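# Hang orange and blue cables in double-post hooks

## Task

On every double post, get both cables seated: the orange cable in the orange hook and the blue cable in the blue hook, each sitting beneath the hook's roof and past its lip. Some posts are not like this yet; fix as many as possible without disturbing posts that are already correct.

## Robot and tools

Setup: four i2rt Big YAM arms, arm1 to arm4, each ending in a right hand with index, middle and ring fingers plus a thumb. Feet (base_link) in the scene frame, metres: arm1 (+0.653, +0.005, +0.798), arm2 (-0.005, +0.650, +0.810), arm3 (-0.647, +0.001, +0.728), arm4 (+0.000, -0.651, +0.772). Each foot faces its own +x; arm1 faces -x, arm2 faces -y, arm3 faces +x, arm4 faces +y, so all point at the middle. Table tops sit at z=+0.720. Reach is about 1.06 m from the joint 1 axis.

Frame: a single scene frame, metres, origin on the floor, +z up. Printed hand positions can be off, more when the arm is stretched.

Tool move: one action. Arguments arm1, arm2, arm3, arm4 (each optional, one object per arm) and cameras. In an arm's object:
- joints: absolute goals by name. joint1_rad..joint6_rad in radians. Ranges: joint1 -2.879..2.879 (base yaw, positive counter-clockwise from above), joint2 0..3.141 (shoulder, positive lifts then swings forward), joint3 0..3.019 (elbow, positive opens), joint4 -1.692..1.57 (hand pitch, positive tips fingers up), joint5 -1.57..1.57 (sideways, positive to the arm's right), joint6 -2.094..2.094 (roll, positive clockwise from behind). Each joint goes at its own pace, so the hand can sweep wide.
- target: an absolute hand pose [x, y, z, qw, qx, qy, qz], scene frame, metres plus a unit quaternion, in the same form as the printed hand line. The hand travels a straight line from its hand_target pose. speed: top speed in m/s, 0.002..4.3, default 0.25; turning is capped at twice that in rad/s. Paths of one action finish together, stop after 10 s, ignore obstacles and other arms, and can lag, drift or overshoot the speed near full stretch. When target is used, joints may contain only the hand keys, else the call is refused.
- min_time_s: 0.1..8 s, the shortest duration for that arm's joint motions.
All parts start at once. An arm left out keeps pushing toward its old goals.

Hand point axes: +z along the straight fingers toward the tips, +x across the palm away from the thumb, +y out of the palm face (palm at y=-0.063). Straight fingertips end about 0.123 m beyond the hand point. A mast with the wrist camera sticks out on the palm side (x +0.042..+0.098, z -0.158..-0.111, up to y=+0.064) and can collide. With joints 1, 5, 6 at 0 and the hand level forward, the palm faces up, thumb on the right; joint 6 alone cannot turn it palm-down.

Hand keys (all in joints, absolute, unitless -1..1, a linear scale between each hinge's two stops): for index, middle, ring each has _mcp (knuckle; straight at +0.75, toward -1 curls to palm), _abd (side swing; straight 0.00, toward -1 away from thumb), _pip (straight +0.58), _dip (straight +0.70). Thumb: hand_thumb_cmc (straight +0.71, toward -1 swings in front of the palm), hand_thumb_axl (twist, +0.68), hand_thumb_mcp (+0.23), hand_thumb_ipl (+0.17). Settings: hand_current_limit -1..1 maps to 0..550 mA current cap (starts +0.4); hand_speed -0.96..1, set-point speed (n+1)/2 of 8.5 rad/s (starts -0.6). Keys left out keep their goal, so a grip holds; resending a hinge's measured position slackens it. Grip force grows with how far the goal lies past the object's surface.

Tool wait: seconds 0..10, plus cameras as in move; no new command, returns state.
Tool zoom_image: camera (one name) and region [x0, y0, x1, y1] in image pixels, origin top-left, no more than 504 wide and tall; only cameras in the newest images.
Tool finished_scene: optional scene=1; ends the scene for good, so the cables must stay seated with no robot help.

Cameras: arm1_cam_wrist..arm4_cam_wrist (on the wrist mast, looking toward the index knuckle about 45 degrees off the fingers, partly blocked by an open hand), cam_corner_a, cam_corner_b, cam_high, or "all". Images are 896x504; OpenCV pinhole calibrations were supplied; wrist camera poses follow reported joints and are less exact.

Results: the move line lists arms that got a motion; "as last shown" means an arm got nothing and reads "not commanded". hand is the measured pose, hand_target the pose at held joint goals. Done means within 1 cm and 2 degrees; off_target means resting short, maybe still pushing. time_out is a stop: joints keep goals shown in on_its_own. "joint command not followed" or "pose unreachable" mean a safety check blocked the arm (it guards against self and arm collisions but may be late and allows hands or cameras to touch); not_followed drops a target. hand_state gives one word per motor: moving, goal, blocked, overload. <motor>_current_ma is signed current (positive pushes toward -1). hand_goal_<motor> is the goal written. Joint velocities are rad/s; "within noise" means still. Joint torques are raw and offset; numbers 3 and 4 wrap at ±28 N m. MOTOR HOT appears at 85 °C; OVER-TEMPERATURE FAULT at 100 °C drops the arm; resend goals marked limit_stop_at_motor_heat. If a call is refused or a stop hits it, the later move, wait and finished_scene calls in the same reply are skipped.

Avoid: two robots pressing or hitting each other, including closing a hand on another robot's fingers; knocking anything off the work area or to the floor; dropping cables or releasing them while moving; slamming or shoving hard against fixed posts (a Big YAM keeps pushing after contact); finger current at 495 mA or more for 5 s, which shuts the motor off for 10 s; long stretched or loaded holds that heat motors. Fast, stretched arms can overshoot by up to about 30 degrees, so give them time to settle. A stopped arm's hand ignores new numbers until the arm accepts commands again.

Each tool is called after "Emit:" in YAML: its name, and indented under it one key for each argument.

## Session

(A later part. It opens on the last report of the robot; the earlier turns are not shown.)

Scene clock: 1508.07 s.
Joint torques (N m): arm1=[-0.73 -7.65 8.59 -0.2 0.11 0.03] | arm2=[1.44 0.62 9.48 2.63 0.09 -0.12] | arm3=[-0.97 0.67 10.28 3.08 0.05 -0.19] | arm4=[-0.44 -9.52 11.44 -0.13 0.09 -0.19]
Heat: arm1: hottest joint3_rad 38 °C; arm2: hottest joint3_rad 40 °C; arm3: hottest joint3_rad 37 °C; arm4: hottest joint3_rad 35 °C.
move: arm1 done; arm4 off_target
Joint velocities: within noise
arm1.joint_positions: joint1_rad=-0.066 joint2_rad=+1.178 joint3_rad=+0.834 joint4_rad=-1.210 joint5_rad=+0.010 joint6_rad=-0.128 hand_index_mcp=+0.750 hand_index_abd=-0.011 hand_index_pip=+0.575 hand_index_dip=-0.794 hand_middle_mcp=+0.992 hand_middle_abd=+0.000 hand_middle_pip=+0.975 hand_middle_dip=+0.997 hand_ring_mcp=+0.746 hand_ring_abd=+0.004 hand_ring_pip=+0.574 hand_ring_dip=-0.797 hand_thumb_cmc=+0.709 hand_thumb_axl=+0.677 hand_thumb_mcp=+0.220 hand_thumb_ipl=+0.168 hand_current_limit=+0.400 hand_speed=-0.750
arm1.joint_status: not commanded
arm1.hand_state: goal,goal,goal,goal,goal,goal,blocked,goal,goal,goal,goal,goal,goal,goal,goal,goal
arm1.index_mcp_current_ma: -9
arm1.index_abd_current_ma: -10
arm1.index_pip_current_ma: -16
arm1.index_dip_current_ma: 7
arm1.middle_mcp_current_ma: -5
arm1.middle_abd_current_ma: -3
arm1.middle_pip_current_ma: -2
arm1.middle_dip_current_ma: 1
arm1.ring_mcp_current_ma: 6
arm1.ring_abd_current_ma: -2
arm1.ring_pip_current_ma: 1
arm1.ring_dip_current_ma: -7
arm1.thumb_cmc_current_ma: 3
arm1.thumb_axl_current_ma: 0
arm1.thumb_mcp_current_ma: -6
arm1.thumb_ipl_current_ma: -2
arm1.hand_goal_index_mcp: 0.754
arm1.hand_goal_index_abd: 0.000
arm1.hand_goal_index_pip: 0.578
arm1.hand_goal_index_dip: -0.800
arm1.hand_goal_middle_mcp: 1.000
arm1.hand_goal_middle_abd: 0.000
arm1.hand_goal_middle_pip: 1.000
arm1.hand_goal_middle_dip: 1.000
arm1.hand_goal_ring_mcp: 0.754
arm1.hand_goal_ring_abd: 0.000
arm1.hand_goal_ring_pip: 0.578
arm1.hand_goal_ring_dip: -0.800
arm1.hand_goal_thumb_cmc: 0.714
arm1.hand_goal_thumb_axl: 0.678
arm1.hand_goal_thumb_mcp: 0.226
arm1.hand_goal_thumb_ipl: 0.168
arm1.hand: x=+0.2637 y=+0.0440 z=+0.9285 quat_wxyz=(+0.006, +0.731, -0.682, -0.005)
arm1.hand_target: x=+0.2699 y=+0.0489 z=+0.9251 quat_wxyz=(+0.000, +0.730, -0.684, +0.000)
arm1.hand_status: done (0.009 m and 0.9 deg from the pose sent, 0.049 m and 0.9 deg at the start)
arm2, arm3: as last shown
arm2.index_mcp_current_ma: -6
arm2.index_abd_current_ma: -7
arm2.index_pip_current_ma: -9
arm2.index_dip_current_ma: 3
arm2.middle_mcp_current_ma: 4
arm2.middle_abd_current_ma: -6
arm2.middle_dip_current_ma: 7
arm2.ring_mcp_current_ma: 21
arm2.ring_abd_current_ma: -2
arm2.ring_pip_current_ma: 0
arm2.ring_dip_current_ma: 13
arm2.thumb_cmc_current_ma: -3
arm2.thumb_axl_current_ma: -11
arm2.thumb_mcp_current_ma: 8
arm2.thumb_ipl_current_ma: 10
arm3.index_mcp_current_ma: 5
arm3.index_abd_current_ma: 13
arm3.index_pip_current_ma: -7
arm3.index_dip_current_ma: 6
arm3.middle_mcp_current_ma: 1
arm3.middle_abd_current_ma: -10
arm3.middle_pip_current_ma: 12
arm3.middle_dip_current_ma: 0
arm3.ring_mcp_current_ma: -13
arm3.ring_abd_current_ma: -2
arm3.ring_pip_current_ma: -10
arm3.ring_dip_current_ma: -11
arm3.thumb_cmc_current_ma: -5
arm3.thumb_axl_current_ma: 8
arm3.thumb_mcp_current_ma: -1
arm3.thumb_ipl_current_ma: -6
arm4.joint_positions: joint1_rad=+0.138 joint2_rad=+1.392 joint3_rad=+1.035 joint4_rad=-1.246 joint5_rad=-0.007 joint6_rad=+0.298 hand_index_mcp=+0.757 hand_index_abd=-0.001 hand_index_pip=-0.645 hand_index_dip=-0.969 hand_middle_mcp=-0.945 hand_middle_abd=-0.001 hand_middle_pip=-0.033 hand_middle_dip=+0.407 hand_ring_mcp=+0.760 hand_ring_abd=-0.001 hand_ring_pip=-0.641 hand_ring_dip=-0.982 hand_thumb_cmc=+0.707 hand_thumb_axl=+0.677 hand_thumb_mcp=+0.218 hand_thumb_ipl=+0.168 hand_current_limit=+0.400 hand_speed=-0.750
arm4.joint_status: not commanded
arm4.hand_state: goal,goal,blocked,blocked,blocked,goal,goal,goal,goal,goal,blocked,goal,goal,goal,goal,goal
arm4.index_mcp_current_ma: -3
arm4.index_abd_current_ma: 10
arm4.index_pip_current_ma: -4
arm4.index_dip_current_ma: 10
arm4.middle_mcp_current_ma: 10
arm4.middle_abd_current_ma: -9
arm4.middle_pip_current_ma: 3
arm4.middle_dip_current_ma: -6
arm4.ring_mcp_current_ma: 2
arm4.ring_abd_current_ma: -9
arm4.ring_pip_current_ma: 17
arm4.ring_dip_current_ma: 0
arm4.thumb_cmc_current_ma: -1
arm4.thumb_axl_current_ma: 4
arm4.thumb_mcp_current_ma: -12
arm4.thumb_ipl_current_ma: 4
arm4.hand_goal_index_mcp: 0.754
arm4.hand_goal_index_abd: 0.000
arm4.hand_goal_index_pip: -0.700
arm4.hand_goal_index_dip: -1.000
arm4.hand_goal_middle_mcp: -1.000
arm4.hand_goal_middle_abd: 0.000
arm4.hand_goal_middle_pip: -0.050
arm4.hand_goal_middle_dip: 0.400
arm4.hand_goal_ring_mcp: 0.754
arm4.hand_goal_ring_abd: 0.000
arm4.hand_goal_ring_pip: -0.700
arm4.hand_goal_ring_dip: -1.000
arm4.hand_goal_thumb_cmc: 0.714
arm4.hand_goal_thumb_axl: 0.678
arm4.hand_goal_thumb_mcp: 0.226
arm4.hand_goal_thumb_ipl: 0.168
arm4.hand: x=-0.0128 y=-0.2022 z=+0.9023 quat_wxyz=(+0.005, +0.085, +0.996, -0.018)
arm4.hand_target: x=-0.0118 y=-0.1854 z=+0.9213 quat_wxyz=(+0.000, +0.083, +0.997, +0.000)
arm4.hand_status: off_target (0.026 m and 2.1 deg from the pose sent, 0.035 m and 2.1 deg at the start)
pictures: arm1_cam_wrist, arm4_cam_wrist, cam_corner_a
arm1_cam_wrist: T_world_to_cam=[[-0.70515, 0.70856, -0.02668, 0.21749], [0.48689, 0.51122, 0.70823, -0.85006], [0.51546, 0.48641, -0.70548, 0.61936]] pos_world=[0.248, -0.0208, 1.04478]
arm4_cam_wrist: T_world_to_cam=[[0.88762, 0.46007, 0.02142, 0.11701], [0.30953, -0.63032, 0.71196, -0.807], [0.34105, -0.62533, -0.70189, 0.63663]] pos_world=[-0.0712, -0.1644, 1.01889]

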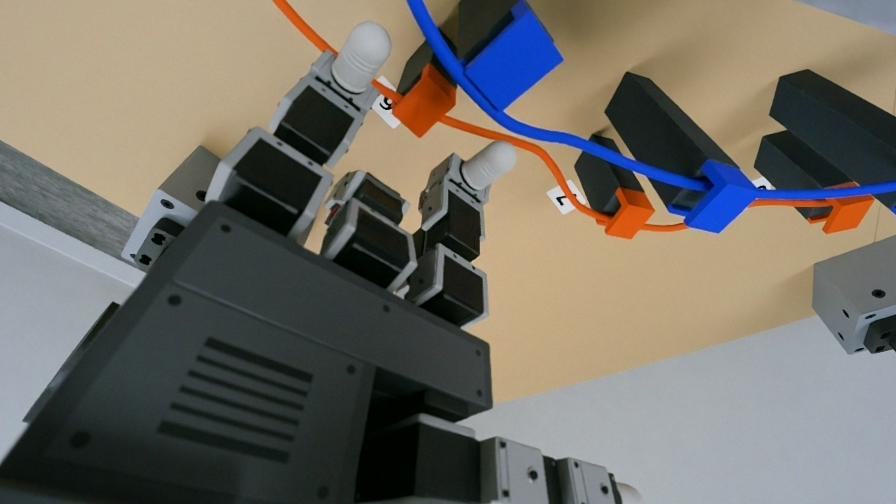

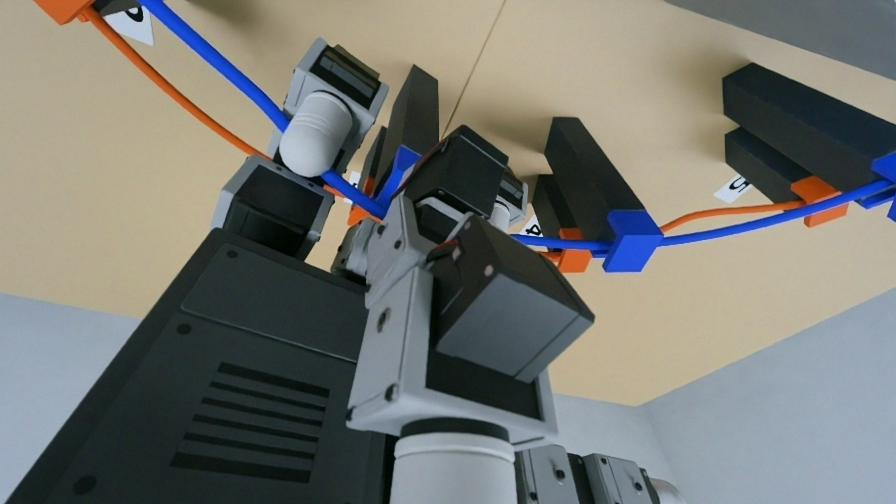

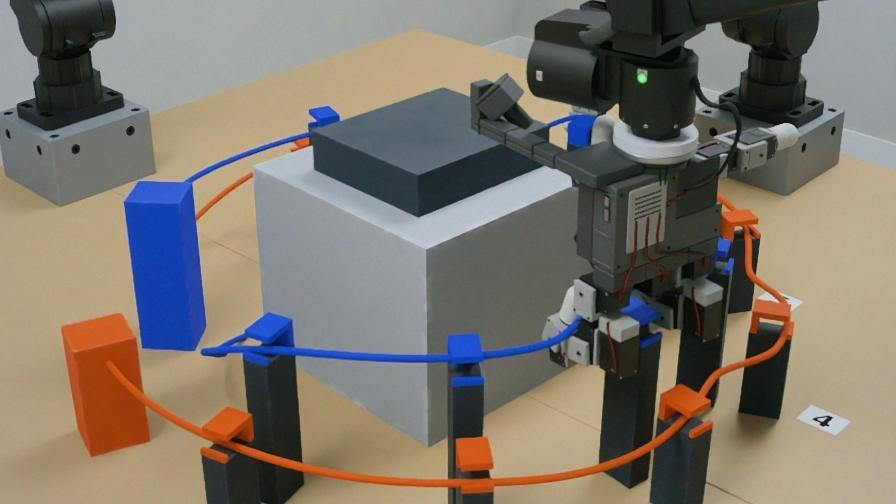

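Emit:
wait:
  seconds: 0.1
  cameras: ["all"]

Emit:
zoom_image:
  camera: "cam_corner_b"
  region: [150, 180, 330, 360]

Emit:
zoom_image:
  camera: "arm4_cam_wrist"
  region: [330, 130, 430, 230]

Emit:
zoom_image:
  camera: "cam_corner_a"
  region: [590, 270, 690, 370]

Emit:
zoom_image:
  camera: "arm1_cam_wrist"
  region: [420, 20, 560, 140]

Scene clock: 1517.43 s.
Joint torques (N m): arm1=[-0.79 -7.53 8.62 -0.27 0.11 0] | arm2=[1.08 0.85 9.55 2.55 0.09 -0.16] | arm3=[-1.49 1.03 10.29 3.21 0.09 -0.18] | arm4=[-0.44 -9.58 11.45 -0.14 0.1 -0.19]
Heat: arm1: hottest joint3_rad 37 °C; arm2: hottest joint3_rad 40 °C; arm3: hottest joint3_rad 37 °C; arm4: hottest joint3_rad 37 °C.
Joint velocities: within noise
arm1.joint_positions: joint1_rad=-0.066 joint2_rad=+1.178 joint3_rad=+0.834 joint4_rad=-1.210 joint5_rad=+0.010 joint6_rad=-0.128 hand_index_mcp=+0.750 hand_index_abd=-0.011 hand_index_pip=+0.575 hand_index_dip=-0.794 hand_middle_mcp=+0.992 hand_middle_abd=+0.000 hand_middle_pip=+0.975 hand_middle_dip=+0.997 hand_ring_mcp=+0.746 hand_ring_abd=+0.004 hand_ring_pip=+0.574 hand_ring_dip=-0.797 hand_thumb_cmc=+0.709 hand_thumb_axl=+0.677 hand_thumb_mcp=+0.220 hand_thumb_ipl=+0.168 hand_current_limit=+0.400 hand_speed=-0.750
arm1.joint_status: not commanded
arm1.hand_state: goal,goal,goal,goal,goal,goal,blocked,goal,goal,goal,goal,goal,goal,goal,goal,goal
arm1.index_mcp_current_ma: -3
arm1.index_abd_current_ma: 10
arm1.index_pip_current_ma: -10
arm1.index_dip_current_ma: -1
arm1.middle_mcp_current_ma: -19
arm1.middle_abd_current_ma: -3
arm1.middle_pip_current_ma: -5
arm1.middle_dip_current_ma: -7
arm1.ring_mcp_current_ma: 6
arm1.ring_abd_current_ma: 3
arm1.ring_pip_current_ma: -1
arm1.ring_dip_current_ma: -21
arm1.thumb_cmc_current_ma: 5
arm1.thumb_axl_current_ma: 22
arm1.thumb_mcp_current_ma: -11
arm1.thumb_ipl_current_ma: -13
arm1.hand_goal_index_mcp: 0.754
arm1.hand_goal_index_abd: 0.000
arm1.hand_goal_index_pip: 0.578
arm1.hand_goal_index_dip: -0.800
arm1.hand_goal_middle_mcp: 1.000
arm1.hand_goal_middle_abd: 0.000
arm1.hand_goal_middle_pip: 1.000
arm1.hand_goal_middle_dip: 1.000
arm1.hand_goal_ring_mcp: 0.754
arm1.hand_goal_ring_abd: 0.000
arm1.hand_goal_ring_pip: 0.578
arm1.hand_goal_ring_dip: -0.800
arm1.hand_goal_thumb_cmc: 0.714
arm1.hand_goal_thumb_axl: 0.678
arm1.hand_goal_thumb_mcp: 0.226
arm1.hand_goal_thumb_ipl: 0.168
arm1.hand: x=+0.2637 y=+0.0440 z=+0.9285 quat_wxyz=(+0.006, +0.731, -0.682, -0.005)
arm1.hand_target: x=+0.2699 y=+0.0489 z=+0.9251 quat_wxyz=(+0.000, +0.729, -0.684, +0.000)
arm1.hand_status: done (0.009 m and 0.9 deg from the pose sent, 0.049 m and 0.9 deg at the start)
arm2.joint_positions: joint1_rad=-0.088 joint2_rad=+0.611 joint3_rad=+1.318 joint4_rad=-1.203 joint5_rad=+0.033 joint6_rad=+1.068 hand_index_mcp=+0.758 hand_index_abd=+0.001 hand_index_pip=+0.577 hand_index_dip=+0.696 hand_middle_mcp=+0.758 hand_middle_abd=+0.000 hand_middle_pip=+0.577 hand_middle_dip=+0.696 hand_ring_mcp=+0.758 hand_ring_abd=+0.000 hand_ring_pip=+0.577 hand_ring_dip=+0.696 hand_thumb_cmc=+0.716 hand_thumb_axl=+0.677 hand_thumb_mcp=+0.226 hand_thumb_ipl=+0.168 hand_current_limit=+0.400 hand_speed=-0.600
arm2.joint_status: not commanded
arm2.hand_state: goal,goal,goal,goal,goal,goal,goal,goal,goal,goal,goal,goal,goal,goal,goal,goal
arm2.index_mcp_current_ma: 3
arm2.index_abd_current_ma: -18
arm2.index_pip_current_ma: -3
arm2.index_dip_current_ma: 1
arm2.middle_mcp_current_ma: 12
arm2.middle_abd_current_ma: -5
arm2.middle_pip_current_ma: 17
arm2.middle_dip_current_ma: -4
arm2.ring_mcp_current_ma: -1
arm2.ring_abd_current_ma: -1
arm2.ring_pip_current_ma: -26
arm2.ring_dip_current_ma: 7
arm2.thumb_cmc_current_ma: -10
arm2.thumb_axl_current_ma: -7
arm2.thumb_mcp_current_ma: -6
arm2.thumb_ipl_current_ma: -7
arm2.hand_goal_index_mcp: 0.754
arm2.hand_goal_index_abd: 0.000
arm2.hand_goal_index_pip: 0.576
arm2.hand_goal_index_dip: 0.696
arm2.hand_goal_middle_mcp: 0.754
arm2.hand_goal_middle_abd: 0.000
arm2.hand_goal_middle_pip: 0.576
arm2.hand_goal_middle_dip: 0.696
arm2.hand_goal_ring_mcp: 0.754
arm2.hand_goal_ring_abd: 0.000
arm2.hand_goal_ring_pip: 0.576
arm2.hand_goal_ring_dip: 0.696
arm2.hand_goal_thumb_cmc: 0.714
arm2.hand_goal_thumb_axl: 0.678
arm2.hand_goal_thumb_mcp: 0.226
arm2.hand_goal_thumb_ipl: 0.168
arm2.hand: x=-0.1273 y=+0.3990 z=+1.3651 quat_wxyz=(+0.462, +0.708, -0.484, +0.227)
arm2.hand_target: x=-0.1301 y=+0.4034 z=+1.3777 quat_wxyz=(+0.474, +0.699, -0.485, +0.230)
arm2.hand_status: not commanded
arm3.joint_positions: joint1_rad=+0.699 joint2_rad=+0.620 joint3_rad=+1.448 joint4_rad=-1.177 joint5_rad=-0.065 joint6_rad=+1.021 hand_index_mcp=+0.758 hand_index_abd=+0.003 hand_index_pip=+0.577 hand_index_dip=+0.696 hand_middle_mcp=+0.757 hand_middle_abd=+0.001 hand_middle_pip=+0.577 hand_middle_dip=+0.696 hand_ring_mcp=+0.758 hand_ring_abd=+0.002 hand_ring_pip=+0.577 hand_ring_dip=+0.696 hand_thumb_cmc=+0.718 hand_thumb_axl=+0.677 hand_thumb_mcp=+0.226 hand_thumb_ipl=+0.168 hand_current_limit=+0.400 hand_speed=-0.600
arm3.joint_status: not commanded
arm3.hand_state: goal,goal,goal,goal,goal,goal,goal,goal,goal,goal,goal,goal,goal,goal,goal,goal
arm3.index_mcp_current_ma: 9
arm3.index_abd_current_ma: 0
arm3.index_pip_current_ma: -2
arm3.index_dip_current_ma: 1
arm3.middle_mcp_current_ma: -8
arm3.middle_abd_current_ma: -8
arm3.middle_pip_current_ma: 3
arm3.middle_dip_current_ma: 3
arm3.ring_mcp_current_ma: -2
arm3.ring_abd_current_ma: -6
arm3.ring_pip_current_ma: -5
arm3.ring_dip_current_ma: -11
arm3.thumb_cmc_current_ma: 4
arm3.thumb_axl_current_ma: 2
arm3.thumb_mcp_current_ma: -4
arm3.thumb_ipl_current_ma: -1
arm3.hand_goal_index_mcp: 0.754
arm3.hand_goal_index_abd: 0.000
arm3.hand_goal_index_pip: 0.576
arm3.hand_goal_index_dip: 0.696
arm3.hand_goal_middle_mcp: 0.754
arm3.hand_goal_middle_abd: 0.000
arm3.hand_goal_middle_pip: 0.576
arm3.hand_goal_middle_dip: 0.696
arm3.hand_goal_ring_mcp: 0.754
arm3.hand_goal_ring_abd: 0.000
arm3.hand_goal_ring_pip: 0.576
arm3.hand_goal_ring_dip: 0.696
arm3.hand_goal_thumb_cmc: 0.714
arm3.hand_goal_thumb_axl: 0.678
arm3.hand_goal_thumb_mcp: 0.226
arm3.hand_goal_thumb_ipl: 0.168
arm3.hand: x=-0.4063 y=+0.1197 z=+1.3517 quat_wxyz=(-0.080, +0.644, +0.506, +0.568)
arm3.hand_target: x=-0.4095 y=+0.1168 z=+1.3657 quat_wxyz=(-0.081, +0.637, +0.501, +0.581)
arm3.hand_status: not commanded
arm4.joint_positions: joint1_rad=+0.138 joint2_rad=+1.392 joint3_rad=+1.035 joint4_rad=-1.246 joint5_rad=-0.007 joint6_rad=+0.298 hand_index_mcp=+0.757 hand_index_abd=-0.001 hand_index_pip=-0.645 hand_index_dip=-0.969 hand_middle_mcp=-0.945 hand_middle_abd=-0.001 hand_middle_pip=-0.033 hand_middle_dip=+0.407 hand_ring_mcp=+0.760 hand_ring_abd=-0.001 hand_ring_pip=-0.641 hand_ring_dip=-0.982 hand_thumb_cmc=+0.707 hand_thumb_axl=+0.677 hand_thumb_mcp=+0.218 hand_thumb_ipl=+0.168 hand_current_limit=+0.400 hand_speed=-0.750
arm4.joint_status: not commanded
arm4.hand_state: goal,goal,blocked,blocked,blocked,goal,goal,goal,goal,goal,blocked,goal,goal,goal,goal,goal
arm4.index_mcp_current_ma: 1
arm4.index_abd_current_ma: 7
arm4.index_pip_current_ma: 1
arm4.index_dip_current_ma: 6
arm4.middle_mcp_current_ma: 16
arm4.middle_abd_current_ma: 1
arm4.middle_pip_current_ma: 3
arm4.middle_dip_current_ma: 2
arm4.ring_mcp_current_ma: -6
arm4.ring_abd_current_ma: -11
arm4.ring_pip_current_ma: 1
arm4.ring_dip_current_ma: -8
arm4.thumb_cmc_current_ma: -5
arm4.thumb_axl_current_ma: 11
arm4.thumb_mcp_current_ma: -10
arm4.thumb_ipl_current_ma: -6
arm4.hand_goal_index_mcp: 0.754
arm4.hand_goal_index_abd: 0.000
arm4.hand_goal_index_pip: -0.700
arm4.hand_goal_index_dip: -1.000
arm4.hand_goal_middle_mcp: -1.000
arm4.hand_goal_middle_abd: 0.000
arm4.hand_goal_middle_pip: -0.050
arm4.hand_goal_middle_dip: 0.400
arm4.hand_goal_ring_mcp: 0.754
arm4.hand_goal_ring_abd: 0.000
arm4.hand_goal_ring_pip: -0.700
arm4.hand_goal_ring_dip: -1.000
arm4.hand_goal_thumb_cmc: 0.714
arm4.hand_goal_thumb_axl: 0.678
arm4.hand_goal_thumb_mcp: 0.226
arm4.hand_goal_thumb_ipl: 0.168
arm4.hand: x=-0.0128 y=-0.2022 z=+0.9023 quat_wxyz=(+0.005, +0.085, +0.996, -0.018)
arm4.hand_target: x=-0.0118 y=-0.1854 z=+0.9213 quat_wxyz=(+0.000, +0.083, +0.997, +0.000)
arm4.hand_status: off_target (0.026 m and 2.1 deg from the pose sent, 0.035 m and 2.1 deg at the start)
wait: 0.10 s; at rest from the start
pictures: arm1_cam_wrist, arm2_cam_wrist, arm3_cam_wrist, arm4_cam_wrist, cam_corner_a, cam_corner_b, cam_high
arm1_cam_wrist: T_world_to_cam=[[-0.70515, 0.70856, -0.02668, 0.21749], [0.48689, 0.51122, 0.70823, -0.85006], [0.51546, 0.48641, -0.70548, 0.61936]] pos_world=[0.248, -0.0208, 1.04478]
arm2_cam_wrist: T_world_to_cam=[[-0.89142, 0.35241, -0.28492, 0.15813], [0.42395, 0.87063, -0.24954, 0.00713], [0.16012, -0.34323, -0.9255, 1.55169]] pos_world=[-0.11052, 0.47065, 1.48293]
arm4_cam_wrist: T_world_to_cam=[[0.88762, 0.46007, 0.02142, 0.11701], [0.30953, -0.63032, 0.71196, -0.807], [0.34105, -0.62533, -0.70189, 0.63663]] pos_world=[-0.0712, -0.1644, 1.01889]

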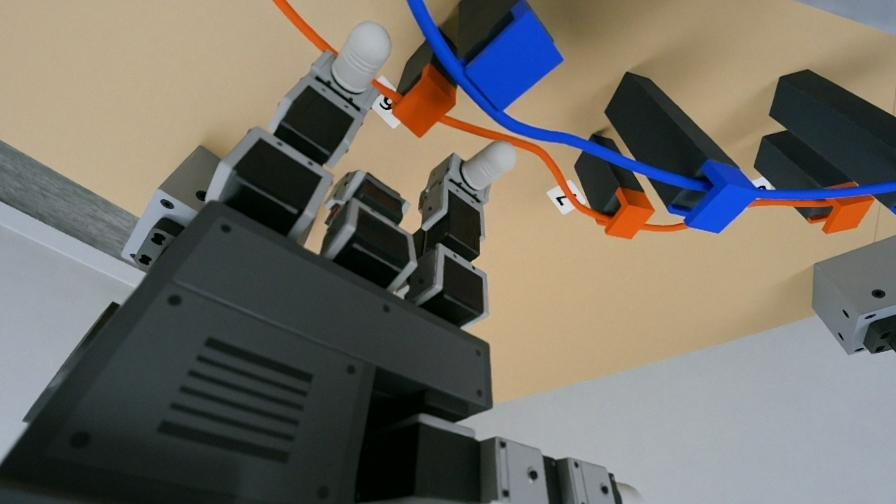

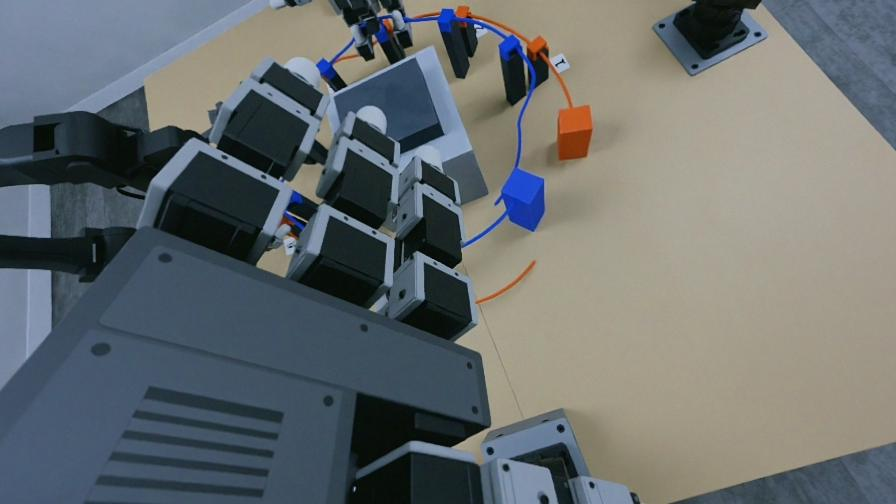

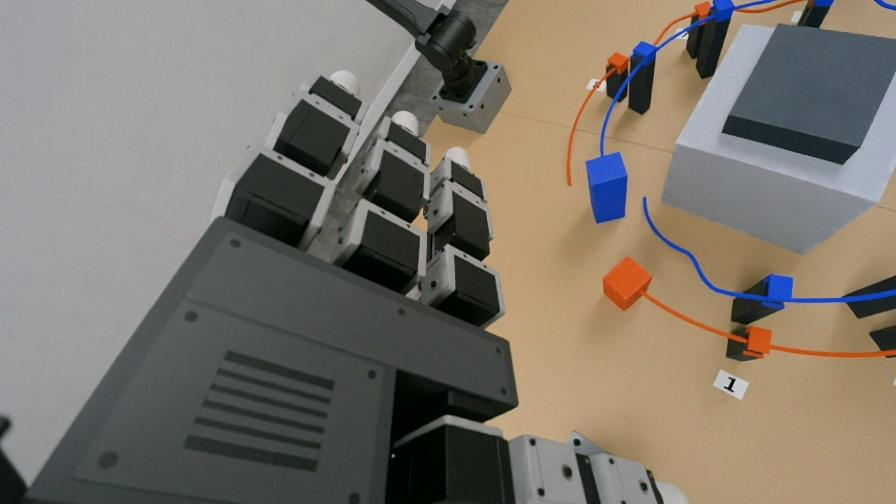

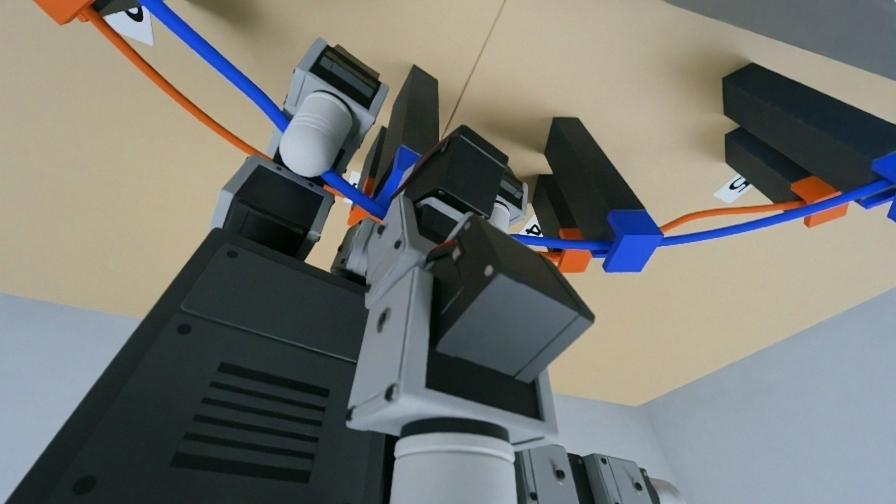

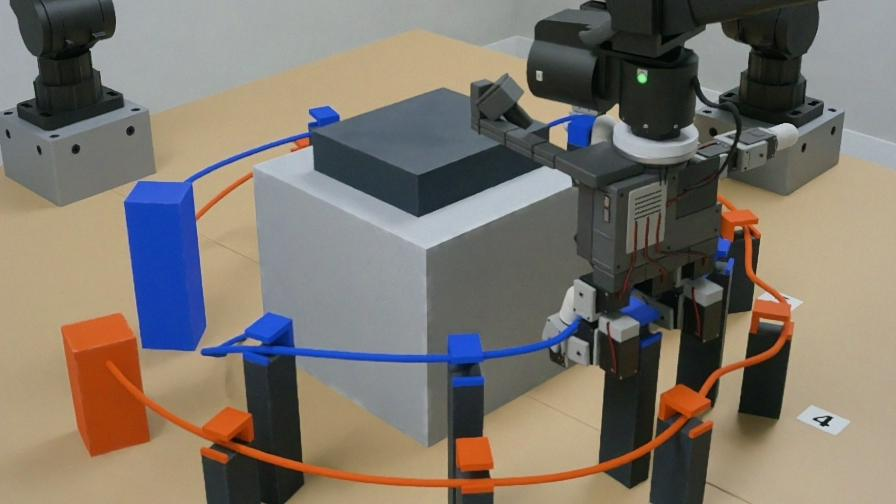

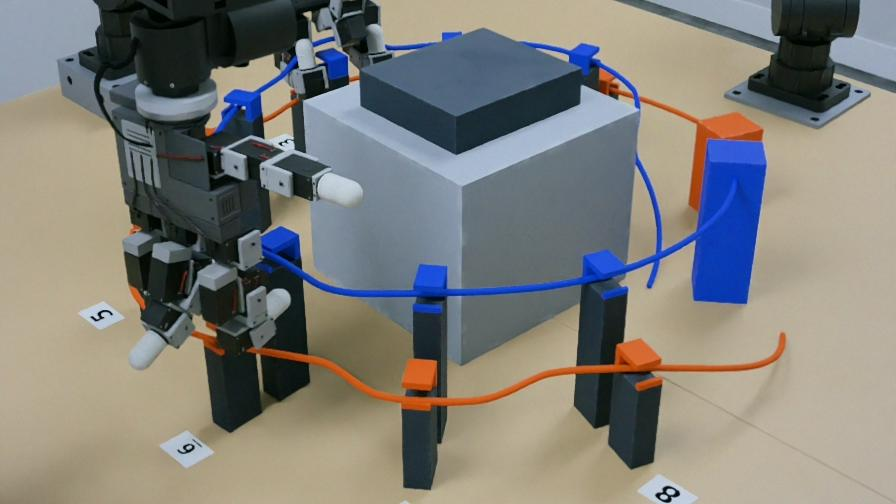

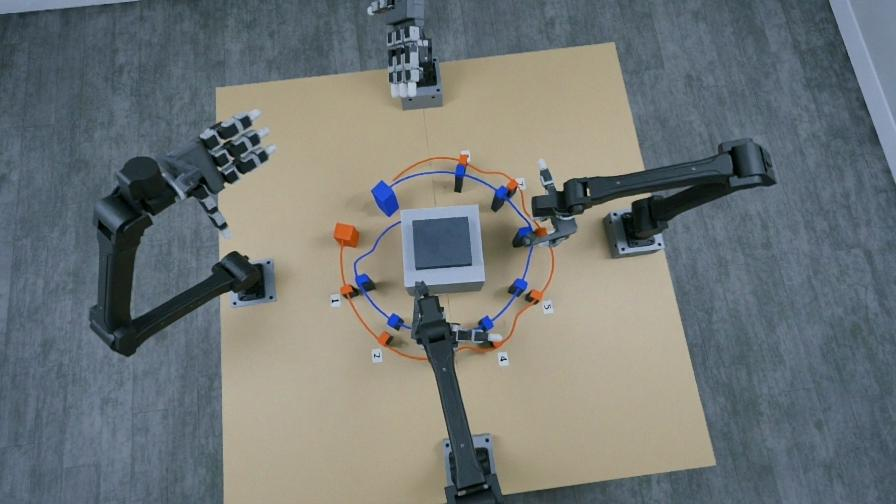

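Scaled by 2.800 from the camera's image (finer frame: 1280x720).

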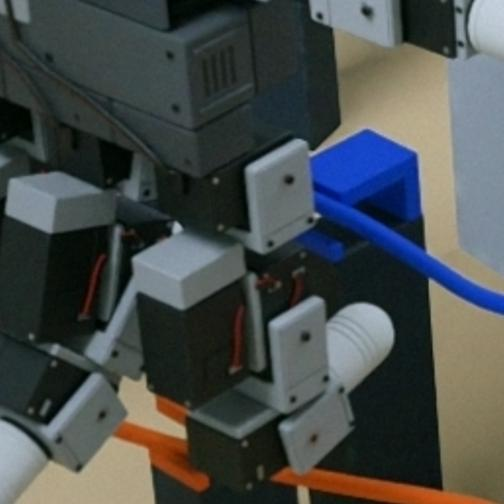

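Scaled by 5.040 from the camera's image (finer frame: 1280x720).

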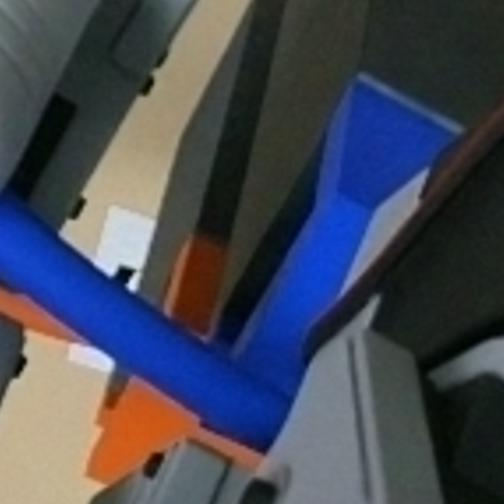

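Scaled by 5.040 from the camera's image (finer frame: 1280x720).

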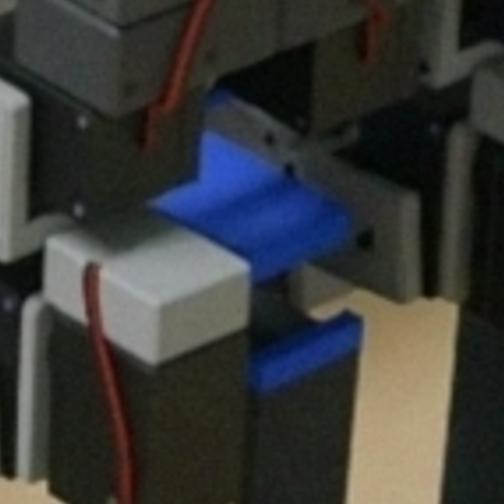

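Scaled by 3.600 from the camera's image (finer frame: 1280x720).

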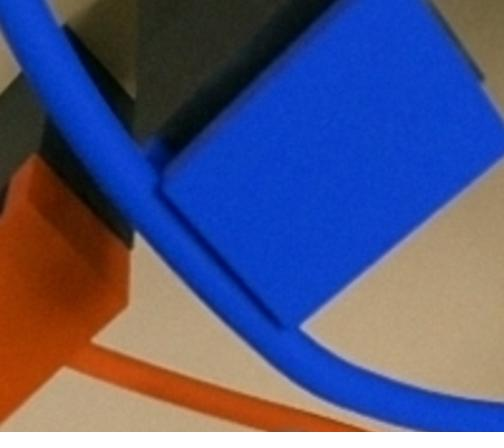

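Emit:
move:
  arm4: {"target": [-0.0120, -0.1860, 0.9030, 0, 0.0828, 0.9966, 0], "speed": 0.04}
  arm1: {"target": [0.2900, 0.0500, 1.03, 0, -0.7296, 0.6839, 0], "speed": 0.12}
  cameras: ["arm4_cam_wrist", "cam_corner_b", "cam_corner_a"]

Emit:
zoom_image:
  camera: "arm4_cam_wrist"
  region: [330, 130, 430, 230]

Emit:
zoom_image:
  camera: "cam_corner_a"
  region: [590, 270, 690, 370]

Emit:
zoom_image:
  camera: "cam_corner_b"
  region: [200, 180, 360, 340]

Scene clock: 1561.80 s.
Joint torques (N m): arm1=[-0.91 -5.89 12.98 -0.32 0.11 0.03] | arm2=[1.2 1.38 9.42 2.58 0.08 -0.12] | arm3=[-1.38 0.73 10.37 3.08 0 -0.22] | arm4=[-0.38 -9.7 8.79 0.77 0.09 -0.18]
Heat: arm1: hottest joint3_rad 35 °C; arm2: hottest joint3_rad 40 °C; arm3: hottest joint3_rad 37 °C; arm4: hottest joint3_rad 40 °C.
move: arm1 off_target; arm4 off_target
Joint velocities: within noise
arm1.joint_positions: joint1_rad=-0.070 joint2_rad=+1.059 joint3_rad=+0.980 joint4_rad=-1.523 joint5_rad=+0.011 joint6_rad=-0.133 hand_index_mcp=+0.750 hand_index_abd=-0.011 hand_index_pip=+0.575 hand_index_dip=-0.794 hand_middle_mcp=+0.992 hand_middle_abd=+0.000 hand_middle_pip=+0.975 hand_middle_dip=+0.997 hand_ring_mcp=+0.746 hand_ring_abd=+0.004 hand_ring_pip=+0.574 hand_ring_dip=-0.797 hand_thumb_cmc=+0.708 hand_thumb_axl=+0.677 hand_thumb_mcp=+0.220 hand_thumb_ipl=+0.168 hand_current_limit=+0.400 hand_speed=-0.750
arm1.joint_status: not commanded
arm1.hand_state: goal,goal,goal,goal,goal,goal,blocked,goal,goal,goal,goal,goal,goal,goal,goal,goal
arm1.index_mcp_current_ma: -7
arm1.index_abd_current_ma: 18
arm1.index_pip_current_ma: -9
arm1.index_dip_current_ma: -7
arm1.middle_mcp_current_ma: -6
arm1.middle_abd_current_ma: 18
arm1.middle_pip_current_ma: 6
arm1.middle_dip_current_ma: -6
arm1.ring_mcp_current_ma: 2
arm1.ring_abd_current_ma: -9
arm1.ring_pip_current_ma: 9
arm1.ring_dip_current_ma: -8
arm1.thumb_cmc_current_ma: 0
arm1.thumb_axl_current_ma: -9
arm1.thumb_mcp_current_ma: -13
arm1.thumb_ipl_current_ma: -3
arm1.hand_goal_index_mcp: 0.754
arm1.hand_goal_index_abd: 0.000
arm1.hand_goal_index_pip: 0.578
arm1.hand_goal_index_dip: -0.800
arm1.hand_goal_middle_mcp: 1.000
arm1.hand_goal_middle_abd: 0.000
arm1.hand_goal_middle_pip: 1.000
arm1.hand_goal_middle_dip: 1.000
arm1.hand_goal_ring_mcp: 0.754
arm1.hand_goal_ring_abd: 0.000
arm1.hand_goal_ring_pip: 0.578
arm1.hand_goal_ring_dip: -0.800
arm1.hand_goal_thumb_cmc: 0.714
arm1.hand_goal_thumb_axl: 0.678
arm1.hand_goal_thumb_mcp: 0.226
arm1.hand_goal_thumb_ipl: 0.168
arm1.hand: x=+0.2987 y=+0.0440 z=+1.0106 quat_wxyz=(-0.010, +0.731, -0.682, +0.013)
arm1.hand_target: x=+0.2906 y=+0.0498 z=+1.0298 quat_wxyz=(+0.000, +0.730, -0.684, +0.000)
arm1.hand_status: off_target (0.022 m and 1.9 deg from the pose sent, 0.105 m and 0.9 deg at the start)
arm2, arm3: as last shown
arm2.index_mcp_current_ma: 5
arm2.index_abd_current_ma: -14
arm2.index_pip_current_ma: -16
arm2.index_dip_current_ma: -12
arm2.middle_mcp_current_ma: 10
arm2.middle_abd_current_ma: -13
arm2.middle_pip_current_ma: -3
arm2.middle_dip_current_ma: -8
arm2.ring_mcp_current_ma: -2
arm2.ring_abd_current_ma: 11
arm2.ring_pip_current_ma: 1
arm2.ring_dip_current_ma: 10
arm2.thumb_cmc_current_ma: -7
arm2.thumb_axl_current_ma: -14
arm2.thumb_mcp_current_ma: -4
arm2.thumb_ipl_current_ma: 3
arm3.index_mcp_current_ma: -4
arm3.index_abd_current_ma: 14
arm3.index_pip_current_ma: -1
arm3.index_dip_current_ma: 10
arm3.middle_mcp_current_ma: 2
arm3.middle_abd_current_ma: -11
arm3.middle_pip_current_ma: 5
arm3.middle_dip_current_ma: 6
arm3.ring_mcp_current_ma: -17
arm3.ring_abd_current_ma: -11
arm3.ring_pip_current_ma: -16
arm3.ring_dip_current_ma: -14
arm3.thumb_cmc_current_ma: 7
arm3.thumb_axl_current_ma: -1
arm3.thumb_mcp_current_ma: -12
arm3.thumb_ipl_current_ma: -3
arm4.joint_positions: joint1_rad=+0.138 joint2_rad=+1.406 joint3_rad=+1.035 joint4_rad=-1.217 joint5_rad=-0.008 joint6_rad=+0.298 hand_index_mcp=+0.757 hand_index_abd=-0.002 hand_index_pip=-0.645 hand_index_dip=-0.969 hand_middle_mcp=-0.945 hand_middle_abd=-0.001 hand_middle_pip=-0.033 hand_middle_dip=+0.407 hand_ring_mcp=+0.760 hand_ring_abd=+0.001 hand_ring_pip=-0.642 hand_ring_dip=-0.982 hand_thumb_cmc=+0.707 hand_thumb_axl=+0.677 hand_thumb_mcp=+0.218 hand_thumb_ipl=+0.168 hand_current_limit=+0.400 hand_speed=-0.750
arm4.joint_status: not commanded
arm4.hand_state: goal,goal,blocked,blocked,blocked,goal,goal,goal,goal,goal,blocked,goal,goal,goal,goal,goal
arm4.index_mcp_current_ma: -3
arm4.index_abd_current_ma: 0
arm4.index_pip_current_ma: -4
arm4.index_dip_current_ma: 8
arm4.middle_mcp_current_ma: 18
arm4.middle_abd_current_ma: -4
arm4.middle_pip_current_ma: 2
arm4.middle_dip_current_ma: -7
arm4.ring_mcp_current_ma: -5
arm4.ring_abd_current_ma: -3
arm4.ring_pip_current_ma: 7
arm4.ring_dip_current_ma: -7
arm4.thumb_cmc_current_ma: -1
arm4.thumb_axl_current_ma: 3
arm4.thumb_mcp_current_ma: -17
arm4.thumb_ipl_current_ma: -9
arm4.hand_goal_index_mcp: 0.754
arm4.hand_goal_index_abd: 0.000
arm4.hand_goal_index_pip: -0.700
arm4.hand_goal_index_dip: -1.000
arm4.hand_goal_middle_mcp: -1.000
arm4.hand_goal_middle_abd: 0.000
arm4.hand_goal_middle_pip: -0.050
arm4.hand_goal_middle_dip: 0.400
arm4.hand_goal_ring_mcp: 0.754
arm4.hand_goal_ring_abd: 0.000
arm4.hand_goal_ring_pip: -0.700
arm4.hand_goal_ring_dip: -1.000
arm4.hand_goal_thumb_cmc: 0.714
arm4.hand_goal_thumb_axl: 0.678
arm4.hand_goal_thumb_mcp: 0.226
arm4.hand_goal_thumb_ipl: 0.168
arm4.hand: x=-0.0137 y=-0.1952 z=+0.8980 quat_wxyz=(+0.003, +0.085, +0.996, -0.011)
arm4.hand_target: x=-0.0119 y=-0.1862 z=+0.9031 quat_wxyz=(+0.000, +0.083, +0.997, +0.000)
arm4.hand_status: off_target (0.011 m and 1.3 deg from the pose sent, 0.016 m and 2.1 deg at the start)
pictures: arm4_cam_wrist, cam_corner_a, cam_corner_b
arm4_cam_wrist: T_world_to_cam=[[0.88764, 0.4598, 0.02588, 0.11061], [0.31112, -0.64014, 0.70244, -0.79253], [0.33955, -0.61547, -0.71127, 0.64876]] pos_world=[-0.0719, -0.1589, 1.01529]

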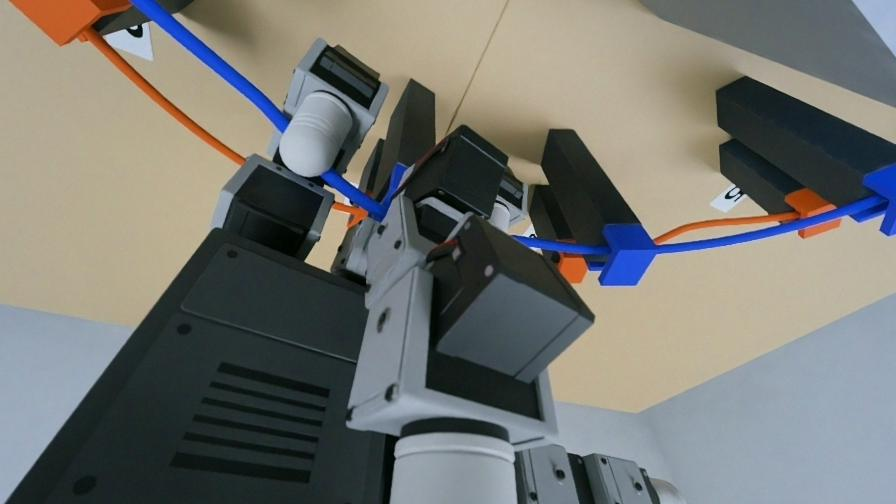

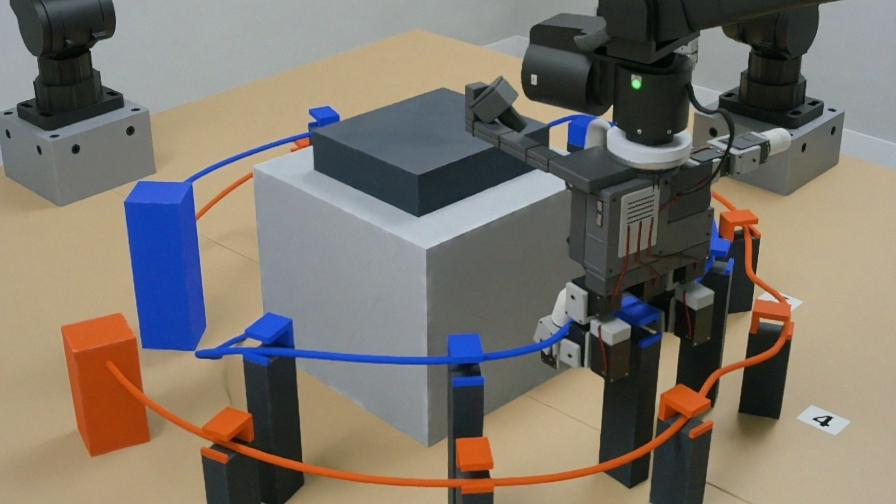

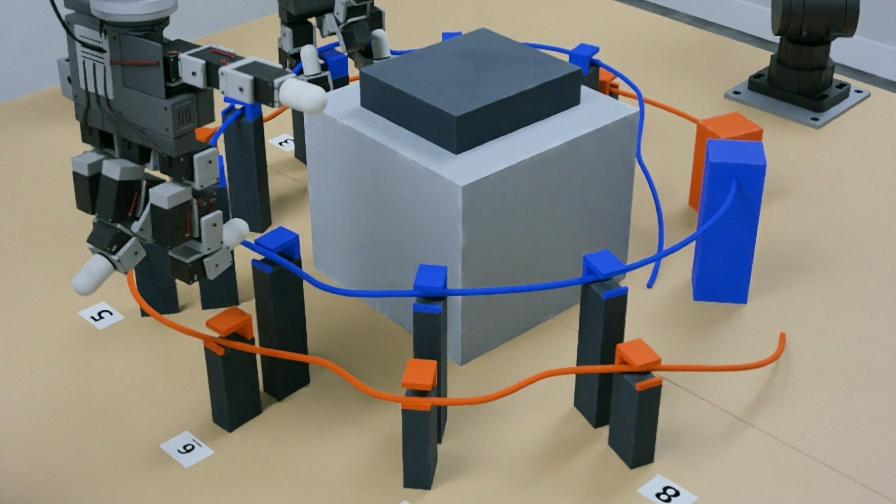

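Scaled by 5.040 from the camera's image (finer frame: 1280x720).

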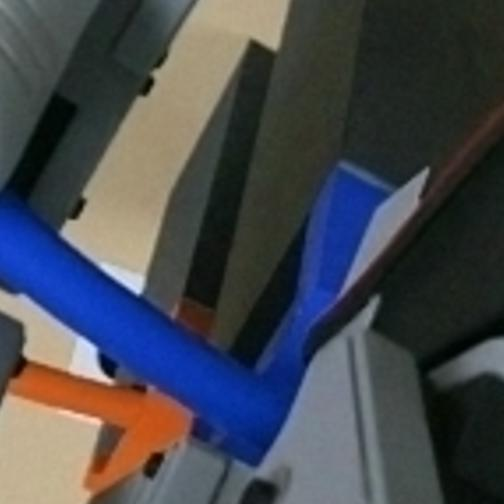

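Scaled by 5.040 from the camera's image (finer frame: 1280x720).

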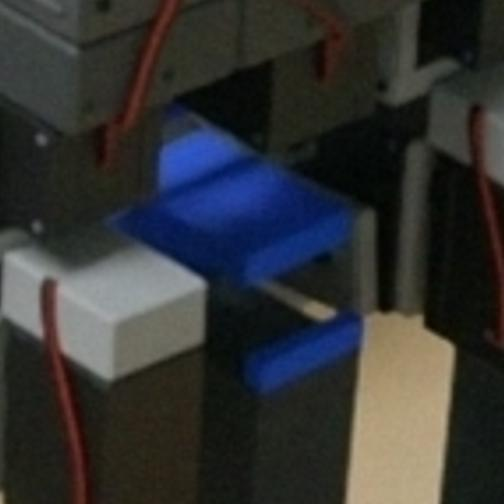

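Scaled by 3.150 from the camera's image (finer frame: 1280x720).

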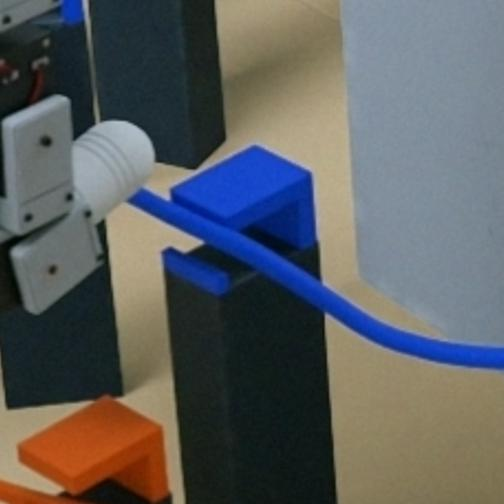

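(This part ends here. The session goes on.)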